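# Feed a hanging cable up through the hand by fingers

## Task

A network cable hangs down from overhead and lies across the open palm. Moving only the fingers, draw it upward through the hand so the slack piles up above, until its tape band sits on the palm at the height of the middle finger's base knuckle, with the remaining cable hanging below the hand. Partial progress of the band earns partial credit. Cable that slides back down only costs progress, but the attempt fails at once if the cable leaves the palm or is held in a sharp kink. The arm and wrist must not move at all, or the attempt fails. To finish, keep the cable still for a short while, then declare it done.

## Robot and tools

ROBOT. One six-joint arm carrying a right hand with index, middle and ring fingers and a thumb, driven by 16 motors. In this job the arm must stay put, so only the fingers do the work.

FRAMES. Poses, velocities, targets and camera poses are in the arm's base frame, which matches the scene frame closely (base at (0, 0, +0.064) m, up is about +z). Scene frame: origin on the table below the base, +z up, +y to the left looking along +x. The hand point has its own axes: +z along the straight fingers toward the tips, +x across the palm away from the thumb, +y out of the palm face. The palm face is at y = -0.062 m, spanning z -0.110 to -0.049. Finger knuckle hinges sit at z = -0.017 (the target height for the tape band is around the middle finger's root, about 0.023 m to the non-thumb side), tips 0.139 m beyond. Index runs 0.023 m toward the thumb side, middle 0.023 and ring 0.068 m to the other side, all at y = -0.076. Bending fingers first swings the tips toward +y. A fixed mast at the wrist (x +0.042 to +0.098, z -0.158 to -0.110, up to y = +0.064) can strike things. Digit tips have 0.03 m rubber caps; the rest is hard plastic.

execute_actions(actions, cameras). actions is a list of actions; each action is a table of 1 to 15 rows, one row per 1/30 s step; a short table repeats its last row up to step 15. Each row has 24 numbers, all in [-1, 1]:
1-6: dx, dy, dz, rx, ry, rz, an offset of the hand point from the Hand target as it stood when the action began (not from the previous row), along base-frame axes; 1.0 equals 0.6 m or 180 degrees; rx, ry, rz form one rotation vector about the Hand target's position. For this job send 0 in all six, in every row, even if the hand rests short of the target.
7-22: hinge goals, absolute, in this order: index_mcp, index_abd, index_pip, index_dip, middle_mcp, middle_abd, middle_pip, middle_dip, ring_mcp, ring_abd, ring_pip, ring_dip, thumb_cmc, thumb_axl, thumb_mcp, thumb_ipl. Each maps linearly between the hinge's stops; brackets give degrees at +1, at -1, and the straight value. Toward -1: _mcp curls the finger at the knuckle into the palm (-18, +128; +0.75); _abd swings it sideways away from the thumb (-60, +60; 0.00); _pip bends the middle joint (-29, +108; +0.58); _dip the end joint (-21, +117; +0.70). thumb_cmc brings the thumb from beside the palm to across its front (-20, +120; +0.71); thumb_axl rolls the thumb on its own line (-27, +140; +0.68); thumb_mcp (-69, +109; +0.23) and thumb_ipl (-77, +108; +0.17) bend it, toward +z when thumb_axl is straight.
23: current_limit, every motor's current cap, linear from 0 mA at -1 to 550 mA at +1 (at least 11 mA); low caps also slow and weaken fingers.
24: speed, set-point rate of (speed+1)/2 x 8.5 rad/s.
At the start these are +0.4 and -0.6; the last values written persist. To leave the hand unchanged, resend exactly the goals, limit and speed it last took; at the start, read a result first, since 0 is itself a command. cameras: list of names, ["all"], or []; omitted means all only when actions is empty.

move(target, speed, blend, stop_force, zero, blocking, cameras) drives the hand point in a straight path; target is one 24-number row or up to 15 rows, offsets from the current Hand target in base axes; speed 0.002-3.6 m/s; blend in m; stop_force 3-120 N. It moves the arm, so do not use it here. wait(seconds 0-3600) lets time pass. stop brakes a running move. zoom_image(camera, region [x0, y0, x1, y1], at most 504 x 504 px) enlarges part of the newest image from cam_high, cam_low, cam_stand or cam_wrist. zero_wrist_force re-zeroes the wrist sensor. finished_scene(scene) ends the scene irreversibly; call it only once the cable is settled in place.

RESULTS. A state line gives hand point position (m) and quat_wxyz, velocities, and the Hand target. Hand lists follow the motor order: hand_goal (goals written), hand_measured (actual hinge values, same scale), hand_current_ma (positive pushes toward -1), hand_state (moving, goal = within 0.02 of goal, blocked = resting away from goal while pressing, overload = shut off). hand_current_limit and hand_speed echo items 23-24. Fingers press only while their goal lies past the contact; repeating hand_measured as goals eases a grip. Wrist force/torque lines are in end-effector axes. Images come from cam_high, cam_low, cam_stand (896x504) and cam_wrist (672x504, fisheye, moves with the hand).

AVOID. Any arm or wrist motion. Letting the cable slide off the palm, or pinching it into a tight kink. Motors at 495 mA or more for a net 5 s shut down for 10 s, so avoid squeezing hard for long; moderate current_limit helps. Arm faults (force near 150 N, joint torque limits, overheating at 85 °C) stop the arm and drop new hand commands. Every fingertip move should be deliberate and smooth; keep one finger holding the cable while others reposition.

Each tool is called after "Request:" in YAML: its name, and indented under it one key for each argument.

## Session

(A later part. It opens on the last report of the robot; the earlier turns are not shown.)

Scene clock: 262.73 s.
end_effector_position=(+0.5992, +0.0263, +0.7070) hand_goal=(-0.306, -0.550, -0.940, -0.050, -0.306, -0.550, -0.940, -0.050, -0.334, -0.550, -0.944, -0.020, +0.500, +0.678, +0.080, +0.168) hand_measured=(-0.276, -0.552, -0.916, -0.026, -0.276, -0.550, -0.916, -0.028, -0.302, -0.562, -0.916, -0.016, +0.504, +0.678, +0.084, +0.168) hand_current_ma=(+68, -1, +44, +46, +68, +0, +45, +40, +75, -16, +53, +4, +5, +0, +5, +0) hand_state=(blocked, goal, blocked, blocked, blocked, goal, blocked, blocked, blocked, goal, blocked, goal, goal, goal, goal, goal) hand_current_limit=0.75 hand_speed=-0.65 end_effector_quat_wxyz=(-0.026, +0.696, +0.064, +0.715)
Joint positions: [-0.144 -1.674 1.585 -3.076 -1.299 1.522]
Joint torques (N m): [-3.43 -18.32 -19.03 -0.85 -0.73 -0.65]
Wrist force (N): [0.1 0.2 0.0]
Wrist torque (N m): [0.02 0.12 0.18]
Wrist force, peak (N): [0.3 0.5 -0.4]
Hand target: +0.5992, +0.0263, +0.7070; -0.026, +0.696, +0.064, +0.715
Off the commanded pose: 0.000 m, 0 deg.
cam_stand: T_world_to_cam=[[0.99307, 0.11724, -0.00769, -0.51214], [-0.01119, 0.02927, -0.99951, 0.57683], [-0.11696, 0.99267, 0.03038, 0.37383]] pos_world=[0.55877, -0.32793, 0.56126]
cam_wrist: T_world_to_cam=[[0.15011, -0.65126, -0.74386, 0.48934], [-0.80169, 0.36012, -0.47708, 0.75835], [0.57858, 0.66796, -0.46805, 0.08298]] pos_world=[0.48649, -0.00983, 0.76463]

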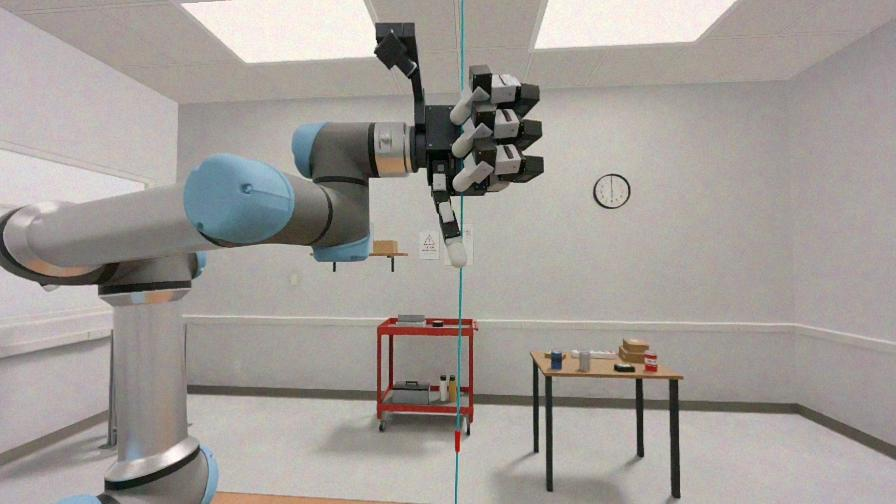

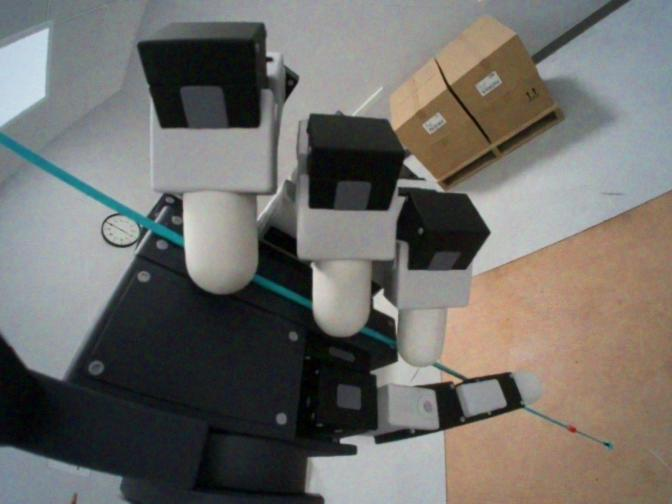

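Request:
execute_actions:
  actions:
    - [[0,0,0,0,0,0,-0.262,-0.55,-0.945,-0.14,-0.27,-0.55,-0.945,-0.125,-0.335,-0.55,-0.95,-0.02,0.5,0.678,0.079,0.168,0.75,-0.8]]
    - [[0,0,0,0,0,0,-0.262,-0.1,-0.945,-0.14,-0.27,-0.1,-0.945,-0.125,-0.335,-0.1,-0.95,-0.02,0.5,0.678,0.079,0.168,0.75,-0.7]]
    - [[0,0,0,0,0,0,-0.262,0.1,-0.945,-0.14,-0.27,0.1,-0.945,-0.125,-0.335,0.1,-0.95,-0.02,0.5,0.678,0.079,0.168,0.75,-0.7]]
  cameras: ["cam_stand", "cam_wrist"]

Request:
zoom_image:
  camera: "cam_stand"
  region: [410, 0, 570, 180]

Scene clock: 270.57 s.
end_effector_position=(+0.5992, +0.0263, +0.7070) hand_goal=(-0.262, +0.100, -0.944, -0.140, -0.270, +0.100, -0.944, -0.124, -0.334, +0.100, -0.950, -0.020, +0.500, +0.678, +0.080, +0.168) hand_measured=(-0.224, +0.036, -0.872, -0.104, -0.228, +0.042, -0.876, -0.092, -0.288, +0.056, -0.898, +0.000, +0.504, +0.678, +0.084, +0.168) hand_current_ma=(+92, -141, +201, +78, +102, -122, +184, +66, +121, -87, +127, +35, +5, +0, +5, +0) hand_state=(blocked, blocked, blocked, blocked, blocked, blocked, blocked, blocked, blocked, blocked, blocked, goal, goal, goal, goal, goal) hand_current_limit=0.75 hand_speed=-0.70 end_effector_quat_wxyz=(-0.026, +0.696, +0.064, +0.715)
Joint positions: [-0.144 -1.674 1.585 -3.076 -1.299 1.522]
Joint torques (N m): [-3.85 -17.84 -19.37 -0.72 -0.55 -0.69]
Wrist force (N): [0.0 0.3 -0.1]
Wrist torque (N m): [0.04 0.13 0.17]
Wrist force, peak (N): [0.3 0.6 0.0]
Hand target: +0.5992, +0.0263, +0.7070; -0.026, +0.696, +0.064, +0.715
Off the commanded pose: 0.000 m, 0 deg.
cam_stand: T_world_to_cam=[[0.99307, 0.11724, -0.00769, -0.51214], [-0.01119, 0.02927, -0.99951, 0.57683], [-0.11696, 0.99267, 0.03038, 0.37383]] pos_world=[0.55877, -0.32793, 0.56126]
cam_wrist: T_world_to_cam=[[0.15011, -0.65126, -0.74386, 0.48934], [-0.80169, 0.36012, -0.47708, 0.75835], [0.57858, 0.66796, -0.46805, 0.08298]] pos_world=[0.48649, -0.00983, 0.76463]

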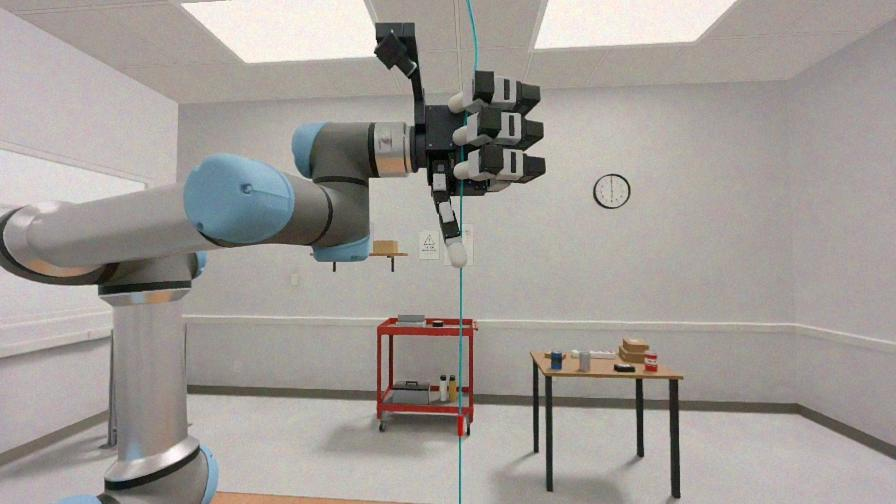

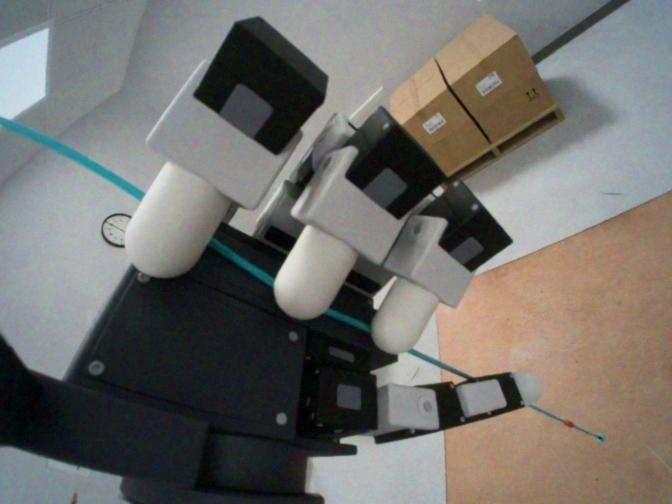

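Scaled by 2.800 from the camera's image (finer frame: 1280x720).

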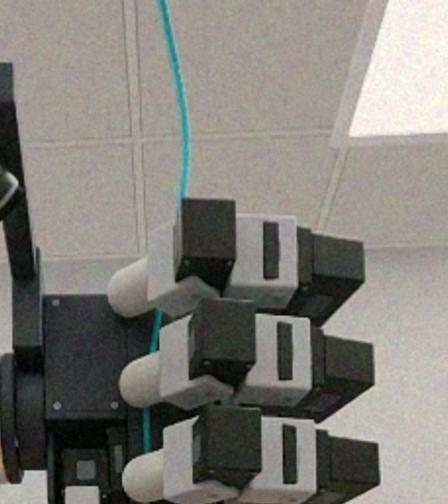

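Request:
execute_actions:
  actions:
    - [[0,0,0,0,0,0,-0.262,0.1,-0.945,-0.14,-0.27,0.1,-0.945,-0.125,-0.28,0.05,-0.76,0.0,0.5,0.678,0.079,0.168,0.75,-0.5]]
    - [[0,0,0,0,0,0,-0.262,0.1,-0.945,-0.14,-0.27,0.1,-0.945,-0.125,-0.01,-0.55,-0.78,-0.02,0.5,0.678,0.079,0.168,0.75,-0.4]]
    - [[0,0,0,0,0,0,-0.262,0.1,-0.945,-0.14,-0.27,0.1,-0.945,-0.125,-0.01,-0.55,-0.78,-0.02,0.5,0.678,0.079,0.168,0.75,-0.4]]
  cameras: ["cam_stand", "cam_wrist"]

Request:
zoom_image:
  camera: "cam_stand"
  region: [410, 0, 570, 180]

Request:
zoom_image:
  camera: "cam_wrist"
  region: [80, 80, 440, 360]

Scene clock: 293.37 s.
end_effector_position=(+0.5992, +0.0263, +0.7070) hand_goal=(-0.262, +0.100, -0.944, -0.140, -0.270, +0.100, -0.944, -0.124, -0.010, -0.550, -0.780, -0.020, +0.500, +0.678, +0.080, +0.168) hand_measured=(-0.224, +0.036, -0.872, -0.104, -0.228, +0.042, -0.876, -0.092, -0.012, -0.544, -0.778, -0.018, +0.504, +0.678, +0.084, +0.168) hand_current_ma=(+92, -141, +201, +78, +102, -122, +184, +66, -1, +5, +1, +2, +5, +0, +5, +0) hand_state=(blocked, blocked, blocked, blocked, blocked, blocked, blocked, blocked, goal, goal, goal, goal, goal, goal, goal, goal) hand_current_limit=0.75 hand_speed=-0.40 end_effector_quat_wxyz=(-0.026, +0.696, +0.064, +0.715)
Joint positions: [-0.144 -1.674 1.585 -3.076 -1.299 1.522]
Joint torques (N m): [-2.78 -17.86 -18.56 -0.59 -0.55 -0.41]
Wrist force (N): [0.0 0.3 0.1]
Wrist torque (N m): [0.03 0.12 0.18]
Wrist force, peak (N): [0.5 0.5 0.0]
Hand target: +0.5992, +0.0263, +0.7070; -0.026, +0.696, +0.064, +0.715
Off the commanded pose: 0.000 m, 0 deg.
cam_stand: T_world_to_cam=[[0.99307, 0.11724, -0.00769, -0.51214], [-0.01119, 0.02927, -0.99951, 0.57683], [-0.11696, 0.99267, 0.03038, 0.37383]] pos_world=[0.55877, -0.32793, 0.56126]
cam_wrist: T_world_to_cam=[[0.15011, -0.65126, -0.74386, 0.48934], [-0.80169, 0.36012, -0.47708, 0.75835], [0.57858, 0.66796, -0.46805, 0.08298]] pos_world=[0.48649, -0.00983, 0.76463]

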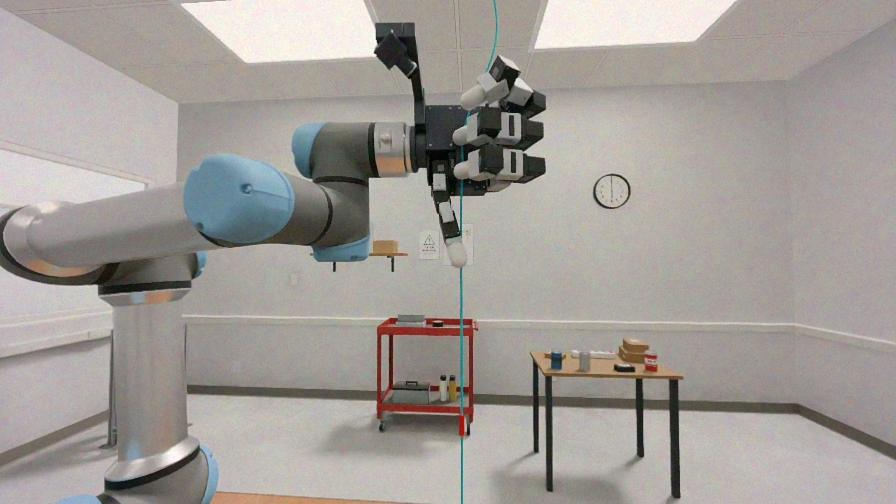

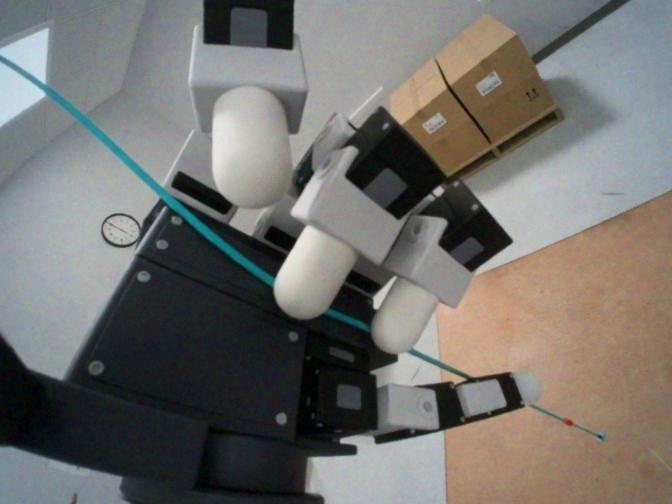

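Scaled by 2.800 from the camera's image (finer frame: 1280x720).

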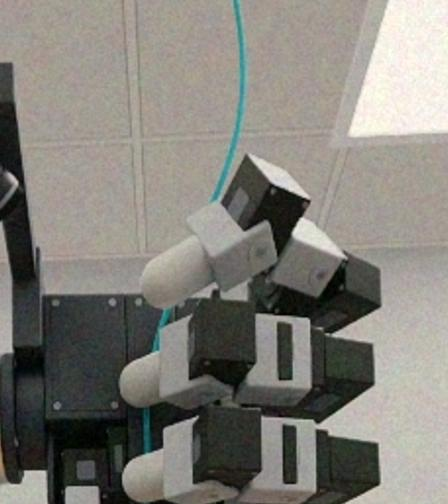

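Scaled by 1.400 from the camera's image (finer frame: 960x720).

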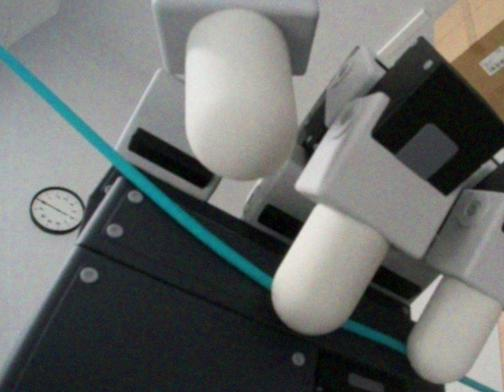

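Request:
execute_actions:
  actions:
    - [[0,0,0,0,0,0,-0.262,0.1,-0.945,-0.14,-0.27,0.1,-0.945,-0.125,-0.218,-0.55,-0.94,-0.235,0.5,0.678,0.079,0.168,0.75,-0.65]]
    - [[0,0,0,0,0,0,-0.262,0.1,-0.945,-0.14,-0.27,0.1,-0.945,-0.125,-0.218,-0.55,-0.94,-0.235,0.5,0.678,0.079,0.168,0.75,-0.65]]
  cameras: ["cam_stand", "cam_wrist"]

Request:
zoom_image:
  camera: "cam_stand"
  region: [410, 0, 570, 180]

Request:
zoom_image:
  camera: "cam_wrist"
  region: [80, 80, 440, 360]

Scene clock: 308.83 s.
end_effector_position=(+0.5992, +0.0263, +0.7070) hand_goal=(-0.262, +0.100, -0.944, -0.140, -0.270, +0.100, -0.944, -0.124, -0.218, -0.550, -0.940, -0.234, +0.500, +0.678, +0.080, +0.168) hand_measured=(-0.224, +0.036, -0.872, -0.104, -0.228, +0.042, -0.876, -0.092, -0.180, -0.554, -0.916, -0.208, +0.504, +0.678, +0.084, +0.168) hand_current_ma=(+92, -141, +201, +78, +102, -122, +184, +66, +89, -3, +46, +53, +5, +0, +5, +0) hand_state=(blocked, blocked, blocked, blocked, blocked, blocked, blocked, blocked, blocked, goal, blocked, blocked, goal, goal, goal, goal) hand_current_limit=0.75 hand_speed=-0.65 end_effector_quat_wxyz=(-0.026, +0.696, +0.064, +0.715)
Joint positions: [-0.144 -1.674 1.585 -3.076 -1.299 1.522]
Joint torques (N m): [-2.65 -18.18 -17.92 -0.7 -0.41 -0.54]
Wrist force (N): [0.1 0.4 0.0]
Wrist torque (N m): [0.03 0.10 0.19]
Wrist force, peak (N): [0.3 0.5 -0.4]
Hand target: +0.5992, +0.0263, +0.7070; -0.026, +0.696, +0.064, +0.715
Off the commanded pose: 0.000 m, 0 deg.
cam_stand: T_world_to_cam=[[0.99307, 0.11724, -0.00769, -0.51214], [-0.01119, 0.02927, -0.99951, 0.57683], [-0.11696, 0.99267, 0.03038, 0.37383]] pos_world=[0.55877, -0.32793, 0.56126]
cam_wrist: T_world_to_cam=[[0.15011, -0.65126, -0.74386, 0.48934], [-0.80169, 0.36012, -0.47708, 0.75835], [0.57858, 0.66796, -0.46805, 0.08298]] pos_world=[0.48649, -0.00983, 0.76463]

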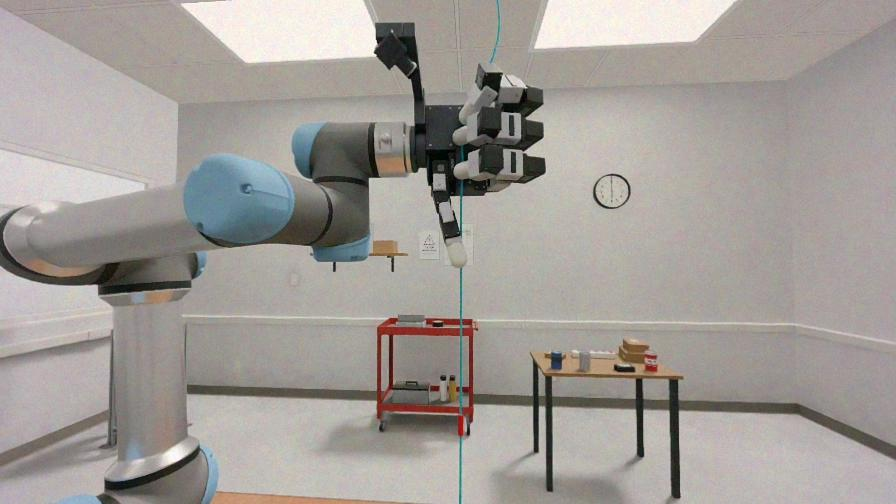

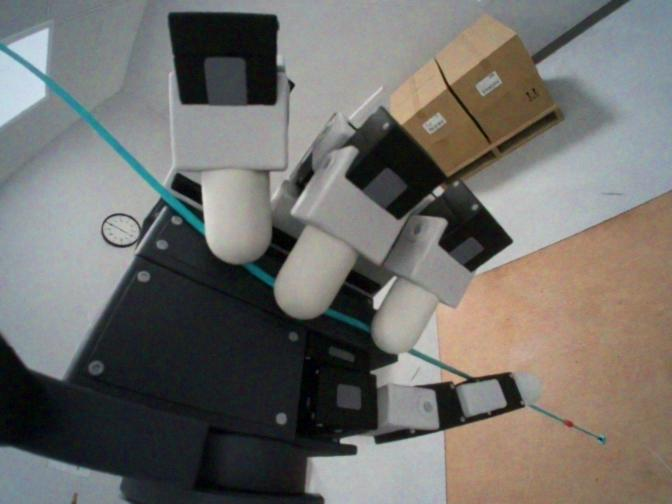

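Scaled by 2.800 from the camera's image (finer frame: 1280x720).

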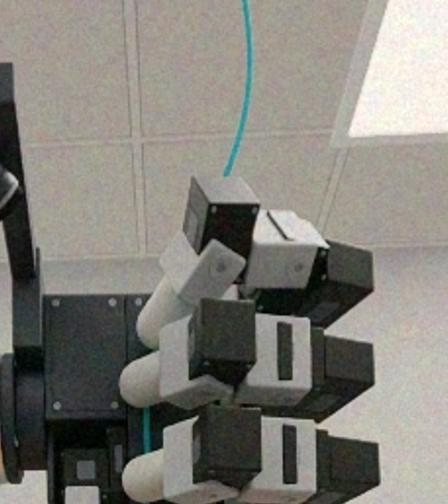

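Scaled by 1.400 from the camera's image (finer frame: 960x720).

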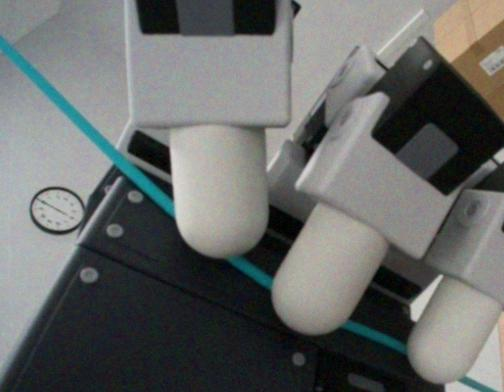

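Request:
execute_actions:
  actions:
    - [[0,0,0,0,0,0,-0.262,0.1,-0.945,-0.14,-0.03,-0.55,-0.78,0.0,-0.218,-0.55,-0.94,-0.235,0.5,0.678,0.079,0.168,0.75,-0.4]]
    - [[0,0,0,0,0,0,-0.262,0.1,-0.945,-0.14,-0.245,-0.55,-0.94,-0.175,-0.218,-0.55,-0.94,-0.235,0.5,0.678,0.079,0.168,0.75,-0.65]]
    - [[0,0,0,0,0,0,-0.262,0.1,-0.945,-0.14,-0.245,-0.55,-0.94,-0.175,-0.218,-0.55,-0.94,-0.235,0.5,0.678,0.079,0.168,0.75,-0.65]]
    - [[0,0,0,0,0,0,-0.045,-0.55,-0.78,0.02,-0.245,-0.55,-0.94,-0.175,-0.218,-0.55,-0.94,-0.235,0.5,0.678,0.079,0.168,0.75,-0.4]]
    - [[0,0,0,0,0,0,-0.25,-0.55,-0.94,-0.165,-0.245,-0.55,-0.94,-0.175,-0.218,-0.55,-0.94,-0.235,0.5,0.678,0.079,0.168,0.75,-0.65]]
    - [[0,0,0,0,0,0,-0.25,-0.55,-0.94,-0.165,-0.245,-0.55,-0.94,-0.175,-0.218,-0.55,-0.94,-0.235,0.5,0.678,0.079,0.168,0.75,-0.65]]
  cameras: ["cam_stand", "cam_wrist"]

Request:
zoom_image:
  camera: "cam_stand"
  region: [410, 50, 570, 230]

Request:
zoom_image:
  camera: "cam_wrist"
  region: [120, 120, 480, 400]

Scene clock: 325.77 s.
end_effector_position=(+0.5992, +0.0263, +0.7070) hand_goal=(-0.250, -0.550, -0.940, -0.164, -0.244, -0.550, -0.940, -0.174, -0.218, -0.550, -0.940, -0.234, +0.500, +0.678, +0.080, +0.168) hand_measured=(-0.216, -0.554, -0.920, -0.146, -0.204, -0.552, -0.922, -0.164, -0.180, -0.556, -0.916, -0.210, +0.504, +0.678, +0.084, +0.168) hand_current_ma=(+80, -2, +33, +29, +96, -2, +30, +15, +89, -5, +47, +47, +5, +0, +5, +0) hand_state=(blocked, goal, goal, goal, blocked, goal, goal, goal, blocked, goal, blocked, blocked, goal, goal, goal, goal) hand_current_limit=0.75 hand_speed=-0.65 end_effector_quat_wxyz=(-0.026, +0.696, +0.064, +0.715)
Joint positions: [-0.144 -1.674 1.585 -3.076 -1.299 1.522]
Joint torques (N m): [-2.5 -18.09 -17.86 -0.79 -0.12 -0.57]
Wrist force (N): [0.1 0.3 -0.1]
Wrist torque (N m): [0.03 0.12 0.17]
Wrist force, peak (N): [0.4 0.6 0.0]
Hand target: +0.5992, +0.0263, +0.7070; -0.026, +0.696, +0.064, +0.715
Off the commanded pose: 0.000 m, 0 deg.
cam_stand: T_world_to_cam=[[0.99307, 0.11724, -0.00769, -0.51214], [-0.01119, 0.02927, -0.99951, 0.57683], [-0.11696, 0.99267, 0.03038, 0.37383]] pos_world=[0.55877, -0.32793, 0.56126]
cam_wrist: T_world_to_cam=[[0.15011, -0.65126, -0.74386, 0.48934], [-0.80169, 0.36012, -0.47708, 0.75835], [0.57858, 0.66796, -0.46805, 0.08298]] pos_world=[0.48649, -0.00983, 0.76463]

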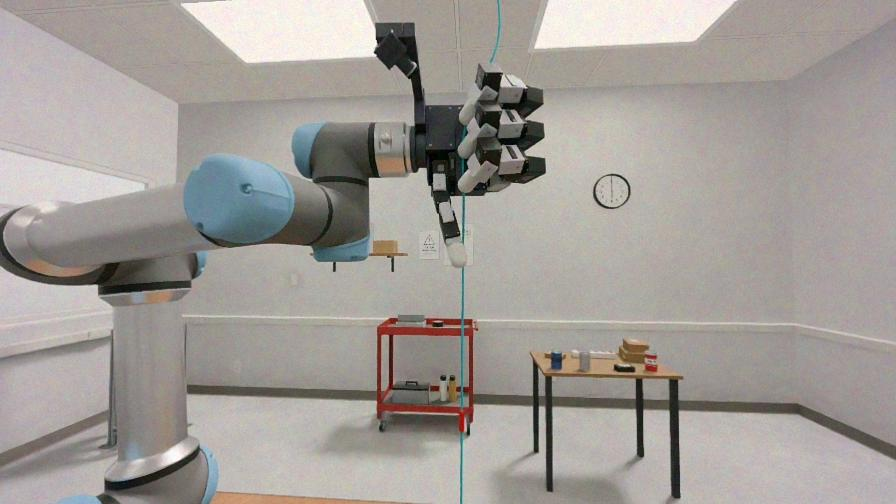

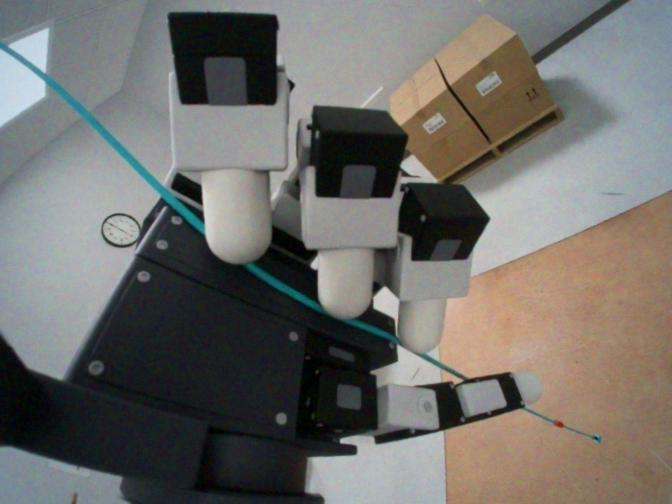

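Scaled by 2.800 from the camera's image (finer frame: 1280x720).

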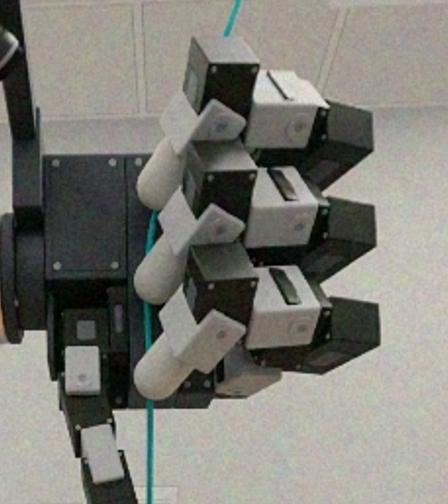

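Scaled by 1.400 from the camera's image (finer frame: 960x720).

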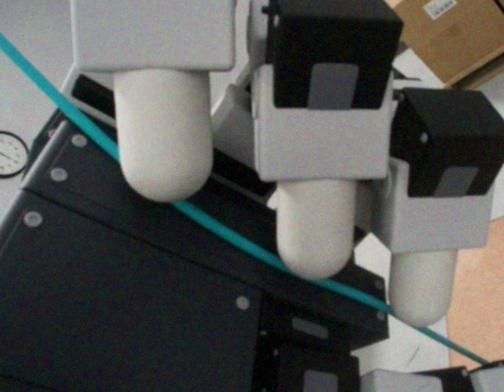

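Request:
execute_actions:
  actions:
    - [[0,0,0,0,0,0,-0.25,0.1,-0.945,-0.165,-0.245,0.1,-0.945,-0.175,-0.2,0.1,-0.945,-0.272,0.5,0.678,0.079,0.168,0.75,-0.7]]
    - [[0,0,0,0,0,0,-0.25,0.1,-0.945,-0.165,-0.245,0.1,-0.945,-0.175,-0.2,0.1,-0.945,-0.272,0.5,0.678,0.079,0.168,0.75,-0.7]]
  cameras: ["cam_stand", "cam_wrist"]

Request:
zoom_image:
  camera: "cam_stand"
  region: [410, 0, 570, 180]

Request:
zoom_image:
  camera: "cam_wrist"
  region: [120, 120, 480, 400]

Scene clock: 336.57 s.
end_effector_position=(+0.5992, +0.0263, +0.7070) hand_goal=(-0.250, +0.100, -0.944, -0.164, -0.244, +0.100, -0.944, -0.174, -0.200, +0.100, -0.944, -0.272, +0.500, +0.678, +0.080, +0.168) hand_measured=(-0.204, +0.032, -0.874, -0.138, -0.198, +0.032, -0.878, -0.152, -0.156, +0.020, -0.872, -0.228, +0.504, +0.678, +0.084, +0.168) hand_current_ma=(+115, -155, +191, +48, +118, -156, +180, +42, +113, -192, +203, +107, +5, +0, +5, +0) hand_state=(blocked, blocked, blocked, blocked, blocked, blocked, blocked, blocked, blocked, blocked, blocked, blocked, goal, goal, goal, goal) hand_current_limit=0.75 hand_speed=-0.70 end_effector_quat_wxyz=(-0.026, +0.696, +0.064, +0.715)
Joint positions: [-0.144 -1.674 1.585 -3.076 -1.299 1.522]
Joint torques (N m): [-2.47 -18.32 -17.77 -0.86 -0.09 -0.6]
Wrist force (N): [0.2 0.2 -0.1]
Wrist torque (N m): [0.02 0.09 0.20]
Wrist force, peak (N): [0.5 0.4 0.0]
Hand target: +0.5992, +0.0263, +0.7070; -0.026, +0.696, +0.064, +0.715
Off the commanded pose: 0.000 m, 0 deg.
cam_stand: T_world_to_cam=[[0.99307, 0.11724, -0.00769, -0.51214], [-0.01119, 0.02927, -0.99951, 0.57683], [-0.11696, 0.99267, 0.03038, 0.37383]] pos_world=[0.55877, -0.32793, 0.56126]
cam_wrist: T_world_to_cam=[[0.15011, -0.65126, -0.74386, 0.48934], [-0.80169, 0.36012, -0.47708, 0.75835], [0.57858, 0.66796, -0.46805, 0.08298]] pos_world=[0.48649, -0.00983, 0.76463]

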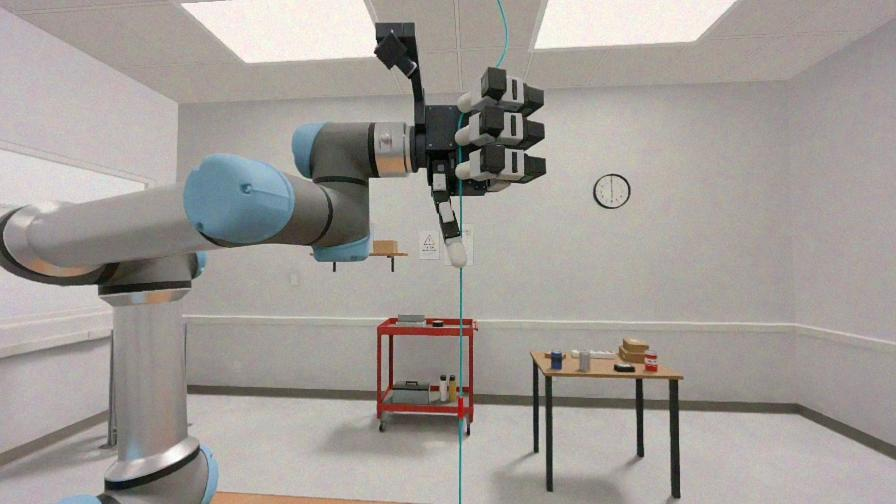

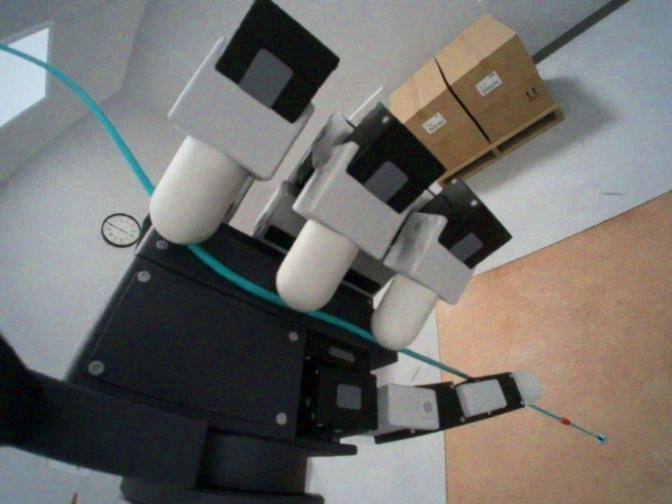

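Scaled by 2.800 from the camera's image (finer frame: 1280x720).

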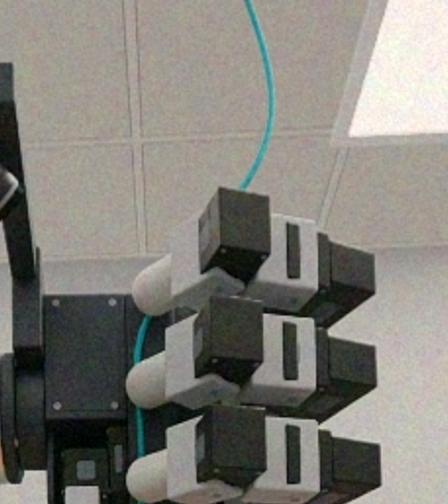

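Scaled by 1.400 from the camera's image (finer frame: 960x720).

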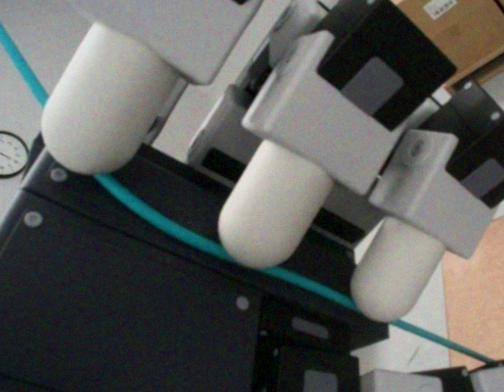

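Request:
execute_actions:
  actions:
    - [[0,0,0,0,0,0,-0.25,0.1,-0.945,-0.165,-0.09,-0.55,-0.78,0.1,-0.2,0.1,-0.945,-0.272,0.5,0.678,0.079,0.168,0.75,-0.4]]
    - [[0,0,0,0,0,0,-0.25,0.1,-0.945,-0.165,-0.305,-0.55,-0.94,-0.052,-0.2,0.1,-0.945,-0.272,0.5,0.678,0.079,0.168,0.75,-0.65]]
    - [[0,0,0,0,0,0,-0.25,0.1,-0.945,-0.165,-0.305,-0.55,-0.94,-0.052,-0.2,0.1,-0.945,-0.272,0.5,0.678,0.079,0.168,0.75,-0.65]]
  cameras: ["cam_stand", "cam_wrist"]

Request:
zoom_image:
  camera: "cam_stand"
  region: [410, 50, 570, 230]

Request:
zoom_image:
  camera: "cam_wrist"
  region: [120, 120, 480, 400]

Scene clock: 370.80 s.
end_effector_position=(+0.5992, +0.0263, +0.7070) hand_goal=(-0.250, +0.100, -0.944, -0.164, -0.304, -0.550, -0.940, -0.052, -0.200, +0.100, -0.944, -0.272, +0.500, +0.678, +0.080, +0.168) hand_measured=(-0.204, +0.032, -0.874, -0.136, -0.258, -0.552, -0.920, -0.042, -0.156, +0.022, -0.872, -0.228, +0.504, +0.678, +0.084, +0.168) hand_current_ma=(+115, -152, +191, +55, +118, -1, +35, +12, +113, -189, +204, +107, +5, +0, +5, +0) hand_state=(blocked, blocked, blocked, blocked, blocked, goal, goal, goal, blocked, blocked, blocked, blocked, goal, goal, goal, goal) hand_current_limit=0.75 hand_speed=-0.65 end_effector_quat_wxyz=(-0.026, +0.696, +0.064, +0.715)
Joint positions: [-0.144 -1.674 1.585 -3.076 -1.299 1.522]
Joint torques (N m): [-0.94 -17.99 -17.17 -0.97 -0.45 -0.46]
Wrist force (N): [0.1 0.6 -0.5]
Wrist torque (N m): [0.09 0.14 0.18]
Wrist force, peak (N): [0.4 0.6 -0.4]
Hand target: +0.5992, +0.0263, +0.7070; -0.026, +0.696, +0.064, +0.715
Off the commanded pose: 0.000 m, 0 deg.
cam_stand: T_world_to_cam=[[0.99307, 0.11724, -0.00769, -0.51214], [-0.01119, 0.02927, -0.99951, 0.57683], [-0.11696, 0.99267, 0.03038, 0.37383]] pos_world=[0.55877, -0.32793, 0.56126]
cam_wrist: T_world_to_cam=[[0.15011, -0.65126, -0.74386, 0.48934], [-0.80169, 0.36012, -0.47708, 0.75835], [0.57858, 0.66796, -0.46805, 0.08298]] pos_world=[0.48649, -0.00983, 0.76463]

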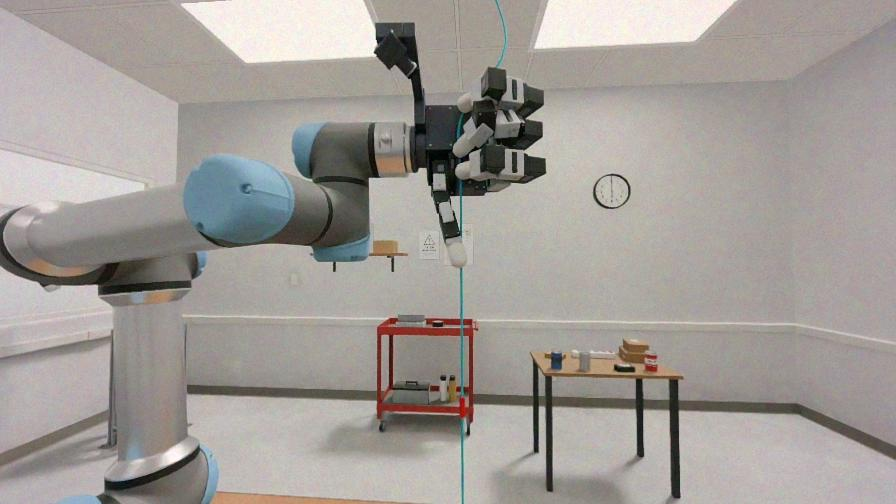

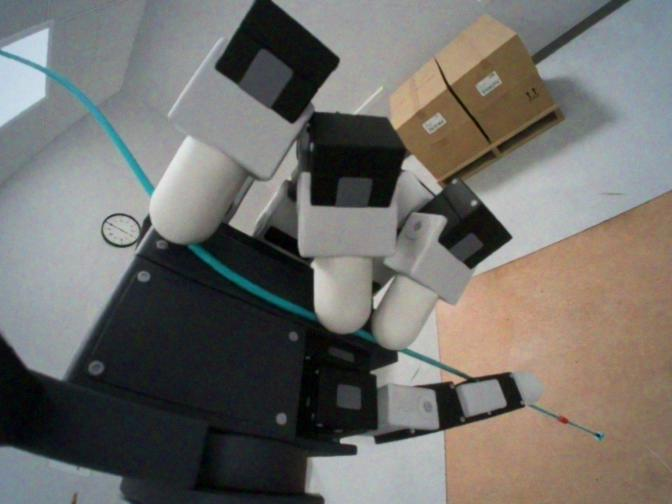

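Scaled by 2.800 from the camera's image (finer frame: 1280x720).

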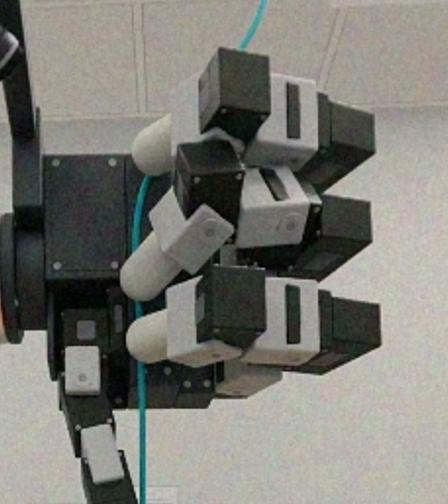

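Scaled by 1.400 from the camera's image (finer frame: 960x720).

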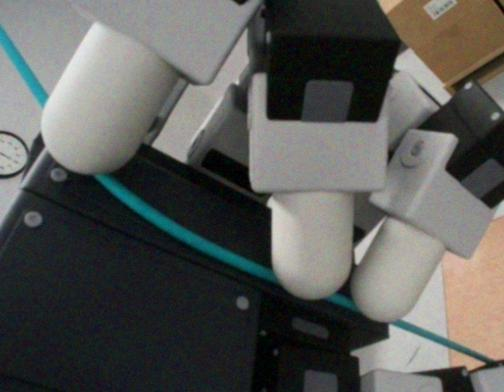

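Request:
execute_actions:
  actions:
    - [[0,0,0,0,0,0,-0.12,-0.55,-0.78,0.14,-0.305,-0.55,-0.94,-0.052,-0.2,0.1,-0.945,-0.272,0.5,0.678,0.079,0.168,0.75,-0.4]]
    - [[0,0,0,0,0,0,-0.33,-0.55,-0.94,-0.005,-0.305,-0.55,-0.94,-0.052,-0.2,0.1,-0.945,-0.272,0.5,0.678,0.079,0.168,0.75,-0.65]]
    - [[0,0,0,0,0,0,-0.33,-0.55,-0.94,-0.005,-0.305,-0.55,-0.94,-0.052,-0.2,0.1,-0.945,-0.272,0.5,0.678,0.079,0.168,0.75,-0.65]]
    - [[0,0,0,0,0,0,-0.33,-0.55,-0.94,-0.005,-0.305,-0.55,-0.94,-0.052,-0.02,-0.55,-0.78,0.0,0.5,0.678,0.079,0.168,0.75,-0.4]]
    - [[0,0,0,0,0,0,-0.33,-0.55,-0.94,-0.005,-0.305,-0.55,-0.94,-0.052,-0.02,-0.55,-0.78,0.0,0.5,0.678,0.079,0.168,0.75,-0.4]]
  cameras: ["cam_stand", "cam_wrist"]

Request:
zoom_image:
  camera: "cam_stand"
  region: [410, 50, 570, 230]

Request:
zoom_image:
  camera: "cam_wrist"
  region: [120, 120, 480, 400]

Scene clock: 388.50 s.
end_effector_position=(+0.5992, +0.0263, +0.7070) hand_goal=(-0.330, -0.550, -0.940, -0.004, -0.304, -0.550, -0.940, -0.052, -0.020, -0.550, -0.780, +0.000, +0.500, +0.678, +0.080, +0.168) hand_measured=(-0.288, -0.554, -0.918, +0.006, -0.262, -0.554, -0.916, -0.042, -0.022, -0.544, -0.782, -0.002, +0.504, +0.678, +0.084, +0.168) hand_current_ma=(+106, -4, +42, +13, +102, -4, +44, +14, -1, +5, -1, -2, +5, +0, +5, +0) hand_state=(blocked, goal, blocked, goal, blocked, goal, blocked, goal, goal, goal, goal, goal, goal, goal, goal, goal) hand_current_limit=0.75 hand_speed=-0.40 end_effector_quat_wxyz=(-0.026, +0.696, +0.064, +0.715)
Joint positions: [-0.144 -1.674 1.585 -3.076 -1.299 1.522]
Joint torques (N m): [-0.2 -17.98 -16.38 -0.92 -0.66 -0.43]
Wrist force (N): [-0.1 0.3 0.0]
Wrist torque (N m): [0.03 0.13 0.17]
Wrist force, peak (N): [0.5 0.5 -0.2]
Hand target: +0.5992, +0.0263, +0.7070; -0.026, +0.696, +0.064, +0.715
Off the commanded pose: 0.000 m, 0 deg.
cam_stand: T_world_to_cam=[[0.99307, 0.11724, -0.00769, -0.51214], [-0.01119, 0.02927, -0.99951, 0.57683], [-0.11696, 0.99267, 0.03038, 0.37383]] pos_world=[0.55877, -0.32793, 0.56126]
cam_wrist: T_world_to_cam=[[0.15011, -0.65126, -0.74386, 0.48934], [-0.80169, 0.36012, -0.47708, 0.75835], [0.57858, 0.66796, -0.46805, 0.08298]] pos_world=[0.48649, -0.00983, 0.76463]

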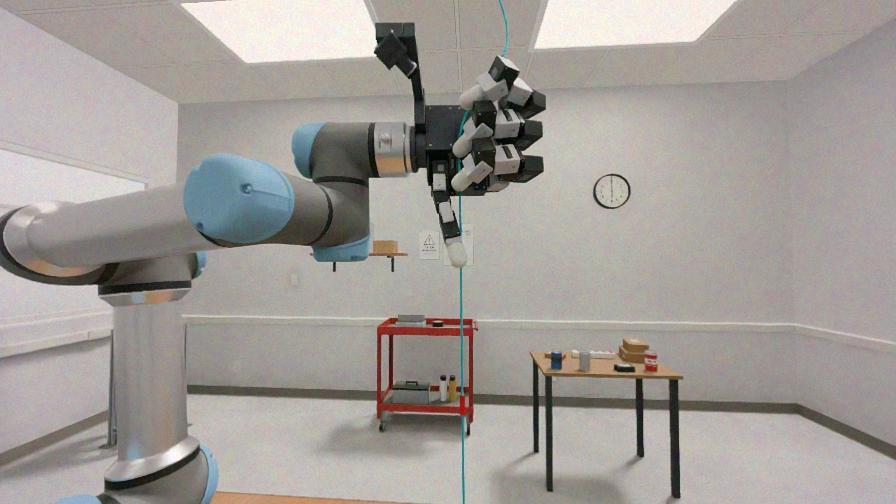

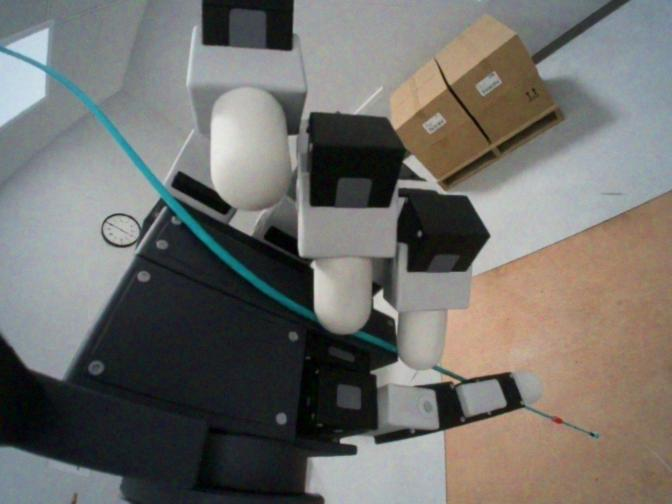

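Scaled by 2.800 from the camera's image (finer frame: 1280x720).

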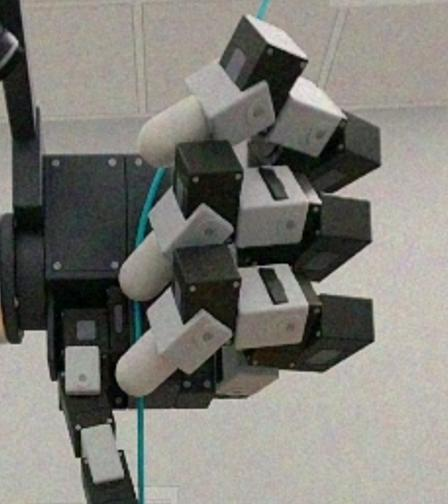

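Scaled by 1.400 from the camera's image (finer frame: 960x720).

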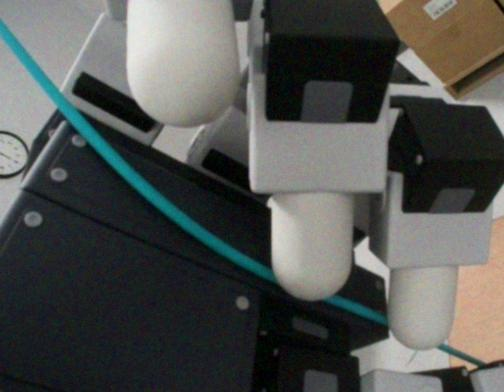

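Request:
execute_actions:
  actions:
    - [[0,0,0,0,0,0,-0.33,-0.55,-0.94,-0.005,-0.305,-0.55,-0.94,-0.052,-0.25,-0.55,-0.94,-0.165,0.5,0.678,0.079,0.168,0.75,-0.65]]
    - [[0,0,0,0,0,0,-0.33,-0.55,-0.94,-0.005,-0.305,-0.55,-0.94,-0.052,-0.25,-0.55,-0.94,-0.165,0.5,0.678,0.079,0.168,0.75,-0.65]]
    - [[0,0,0,0,0,0,-0.305,0.15,-0.94,-0.05,-0.28,0.15,-0.94,-0.095,-0.225,0.15,-0.94,-0.215,0.5,0.678,0.079,0.168,0.75,-0.7]]
    - [[0,0,0,0,0,0,-0.305,0.15,-0.94,-0.05,-0.28,0.15,-0.94,-0.095,-0.225,0.15,-0.94,-0.215,0.5,0.678,0.079,0.168,0.75,-0.7]]
  cameras: ["cam_stand", "cam_wrist"]

Request:
zoom_image:
  camera: "cam_stand"
  region: [410, 50, 570, 230]

Request:
zoom_image:
  camera: "cam_wrist"
  region: [120, 120, 480, 400]

Scene clock: 399.40 s.
end_effector_position=(+0.5992, +0.0263, +0.7070) hand_goal=(-0.304, +0.150, -0.940, -0.050, -0.280, +0.150, -0.940, -0.094, -0.224, +0.150, -0.940, -0.214, +0.500, +0.678, +0.080, +0.168) hand_measured=(-0.264, +0.122, -0.874, -0.022, -0.238, +0.098, -0.876, -0.066, -0.178, +0.080, -0.876, -0.180, +0.504, +0.678, +0.084, +0.168) hand_current_ma=(+101, -48, +177, +58, +107, -107, +174, +54, +116, -160, +170, +74, +5, +0, +5, +0) hand_state=(blocked, blocked, blocked, blocked, blocked, blocked, blocked, blocked, blocked, blocked, blocked, blocked, goal, goal, goal, goal) hand_current_limit=0.75 hand_speed=-0.70 end_effector_quat_wxyz=(-0.026, +0.696, +0.064, +0.715)
Joint positions: [-0.144 -1.674 1.585 -3.076 -1.299 1.522]
Joint torques (N m): [-0.54 -18.1 -16.24 -1.03 -0.65 -0.42]
Wrist force (N): [0.3 0.4 0.0]
Wrist torque (N m): [0.03 0.09 0.21]
Wrist force, peak (N): [0.4 0.5 -0.4]
Hand target: +0.5992, +0.0263, +0.7070; -0.026, +0.696, +0.064, +0.715
Off the commanded pose: 0.000 m, 0 deg.
cam_stand: T_world_to_cam=[[0.99307, 0.11724, -0.00769, -0.51214], [-0.01119, 0.02927, -0.99951, 0.57683], [-0.11696, 0.99267, 0.03038, 0.37383]] pos_world=[0.55877, -0.32793, 0.56126]
cam_wrist: T_world_to_cam=[[0.15011, -0.65126, -0.74386, 0.48934], [-0.80169, 0.36012, -0.47708, 0.75835], [0.57858, 0.66796, -0.46805, 0.08298]] pos_world=[0.48649, -0.00983, 0.76463]

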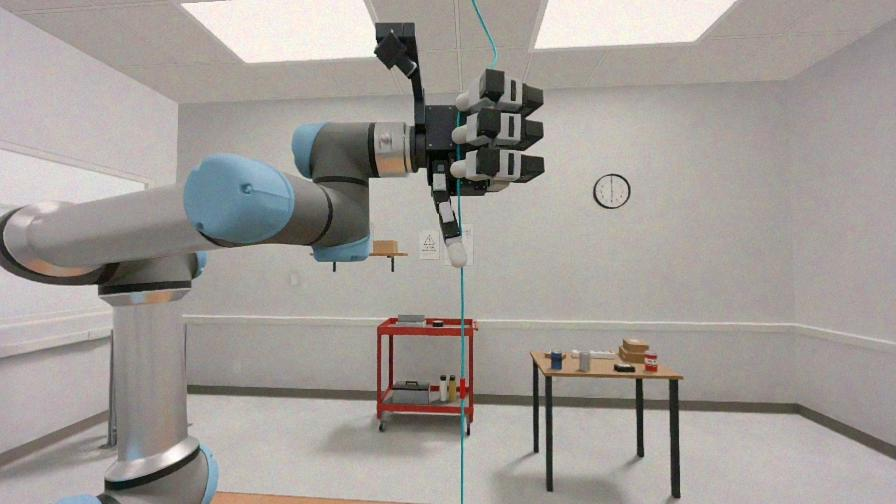

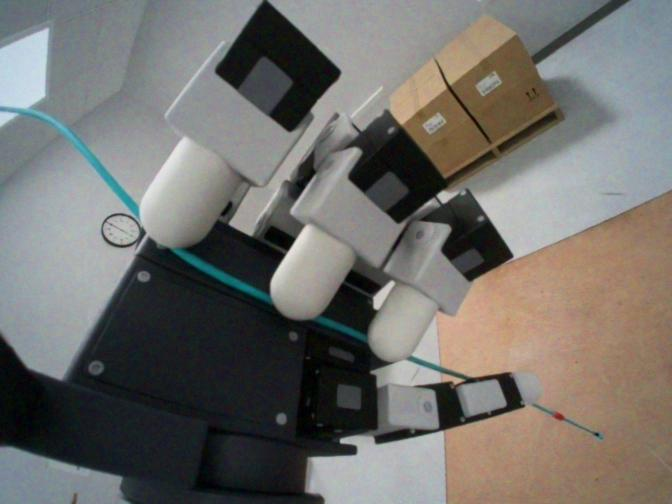

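Scaled by 2.800 from the camera's image (finer frame: 1280x720).

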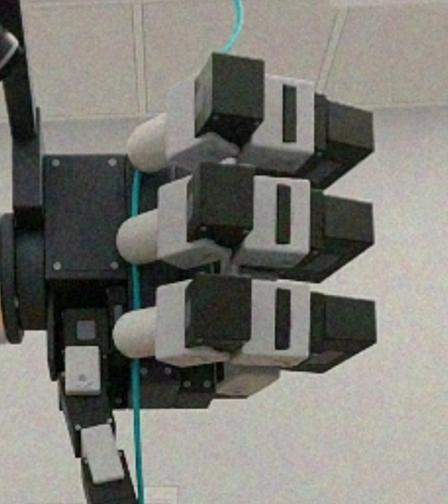

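Scaled by 1.400 from the camera's image (finer frame: 960x720).

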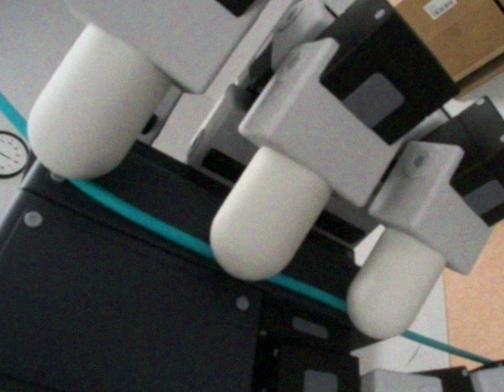

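Request:
execute_actions:
  actions:
    - [[0,0,0,0,0,0,-0.305,0.15,-0.94,-0.05,-0.28,0.15,-0.94,-0.095,-0.04,-0.55,-0.78,0.03,0.5,0.678,0.079,0.168,0.75,-0.4]]
    - [[0,0,0,0,0,0,-0.305,0.15,-0.94,-0.05,-0.28,0.15,-0.94,-0.095,-0.262,-0.55,-0.94,-0.145,0.5,0.678,0.079,0.168,0.75,-0.65]]
    - [[0,0,0,0,0,0,-0.305,0.15,-0.94,-0.05,-0.28,0.15,-0.94,-0.095,-0.262,-0.55,-0.94,-0.145,0.5,0.678,0.079,0.168,0.75,-0.65]]
    - [[0,0,0,0,0,0,-0.305,0.15,-0.94,-0.05,-0.11,-0.55,-0.78,0.13,-0.262,-0.55,-0.94,-0.145,0.5,0.678,0.079,0.168,0.75,-0.4]]
    - [[0,0,0,0,0,0,-0.305,0.15,-0.94,-0.05,-0.325,-0.55,-0.94,-0.013,-0.262,-0.55,-0.94,-0.145,0.5,0.678,0.079,0.168,0.75,-0.65]]
    - [[0,0,0,0,0,0,-0.305,0.15,-0.94,-0.05,-0.325,-0.55,-0.94,-0.013,-0.262,-0.55,-0.94,-0.145,0.5,0.678,0.079,0.168,0.75,-0.65]]
  cameras: ["cam_stand", "cam_wrist"]

Request:
zoom_image:
  camera: "cam_stand"
  region: [410, 50, 570, 230]

Request:
zoom_image:
  camera: "cam_wrist"
  region: [120, 120, 480, 400]

Scene clock: 422.83 s.
end_effector_position=(+0.5992, +0.0263, +0.7070) hand_goal=(-0.304, +0.150, -0.940, -0.050, -0.324, -0.550, -0.940, -0.012, -0.262, -0.550, -0.940, -0.144, +0.500, +0.678, +0.080, +0.168) hand_measured=(-0.264, +0.122, -0.874, -0.022, -0.276, -0.552, -0.920, -0.004, -0.220, -0.550, -0.924, -0.134, +0.504, +0.678, +0.084, +0.168) hand_current_ma=(+101, -48, +177, +58, +127, -1, +36, +10, +107, +0, +25, +15, +5, +0, +5, +0) hand_state=(blocked, blocked, blocked, blocked, blocked, goal, blocked, goal, blocked, goal, goal, goal, goal, goal, goal, goal) hand_current_limit=0.75 hand_speed=-0.65 end_effector_quat_wxyz=(-0.026, +0.696, +0.064, +0.715)
Joint positions: [-0.144 -1.674 1.585 -3.076 -1.299 1.522]
Joint torques (N m): [1.1 -18.07 -15.34 -1.07 -0.8 -0.33]
Wrist force (N): [0.3 0.3 -0.3]
Wrist torque (N m): [0.03 0.12 0.19]
Wrist force, peak (N): [0.4 0.5 -0.4]
Hand target: +0.5992, +0.0263, +0.7070; -0.026, +0.696, +0.064, +0.715
Off the commanded pose: 0.000 m, 0 deg.
cam_stand: T_world_to_cam=[[0.99307, 0.11724, -0.00769, -0.51214], [-0.01119, 0.02927, -0.99951, 0.57683], [-0.11696, 0.99267, 0.03038, 0.37383]] pos_world=[0.55877, -0.32793, 0.56126]
cam_wrist: T_world_to_cam=[[0.15011, -0.65126, -0.74386, 0.48934], [-0.80169, 0.36012, -0.47708, 0.75835], [0.57858, 0.66796, -0.46805, 0.08298]] pos_world=[0.48649, -0.00983, 0.76463]

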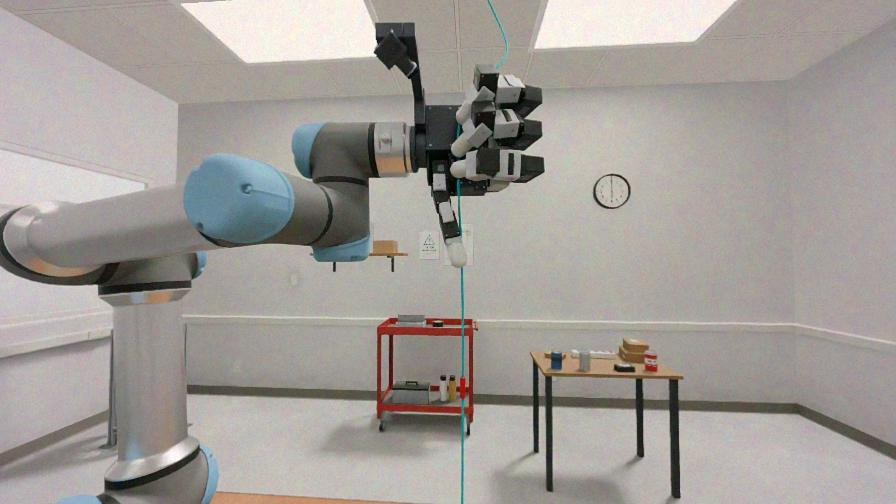

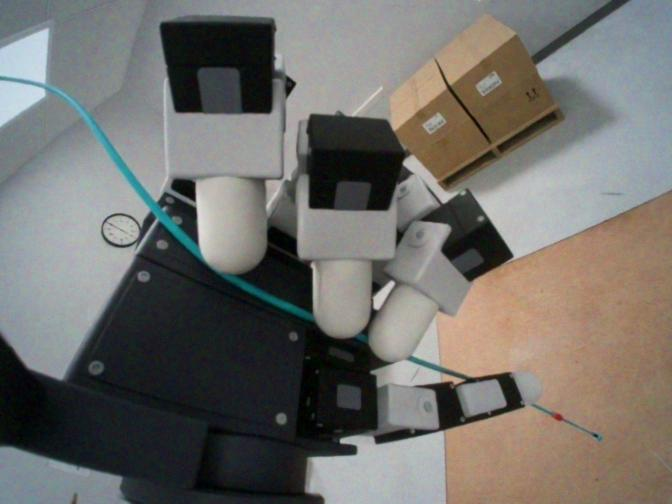

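Scaled by 2.800 from the camera's image (finer frame: 1280x720).

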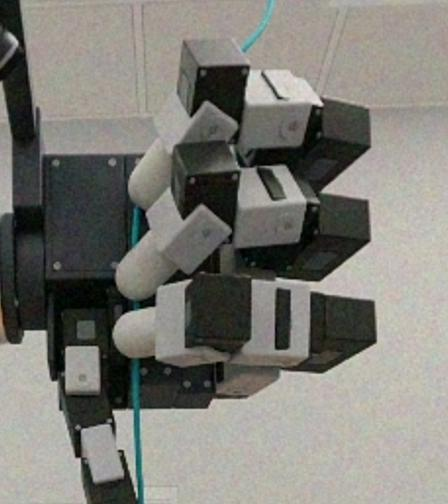

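Scaled by 1.400 from the camera's image (finer frame: 960x720).

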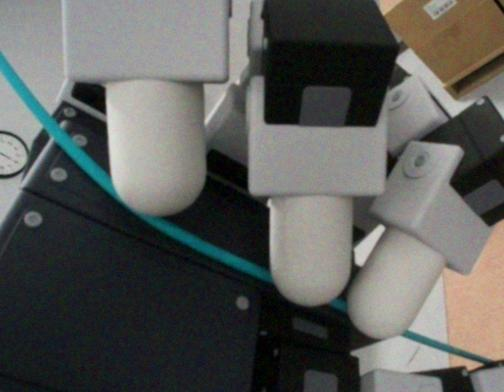

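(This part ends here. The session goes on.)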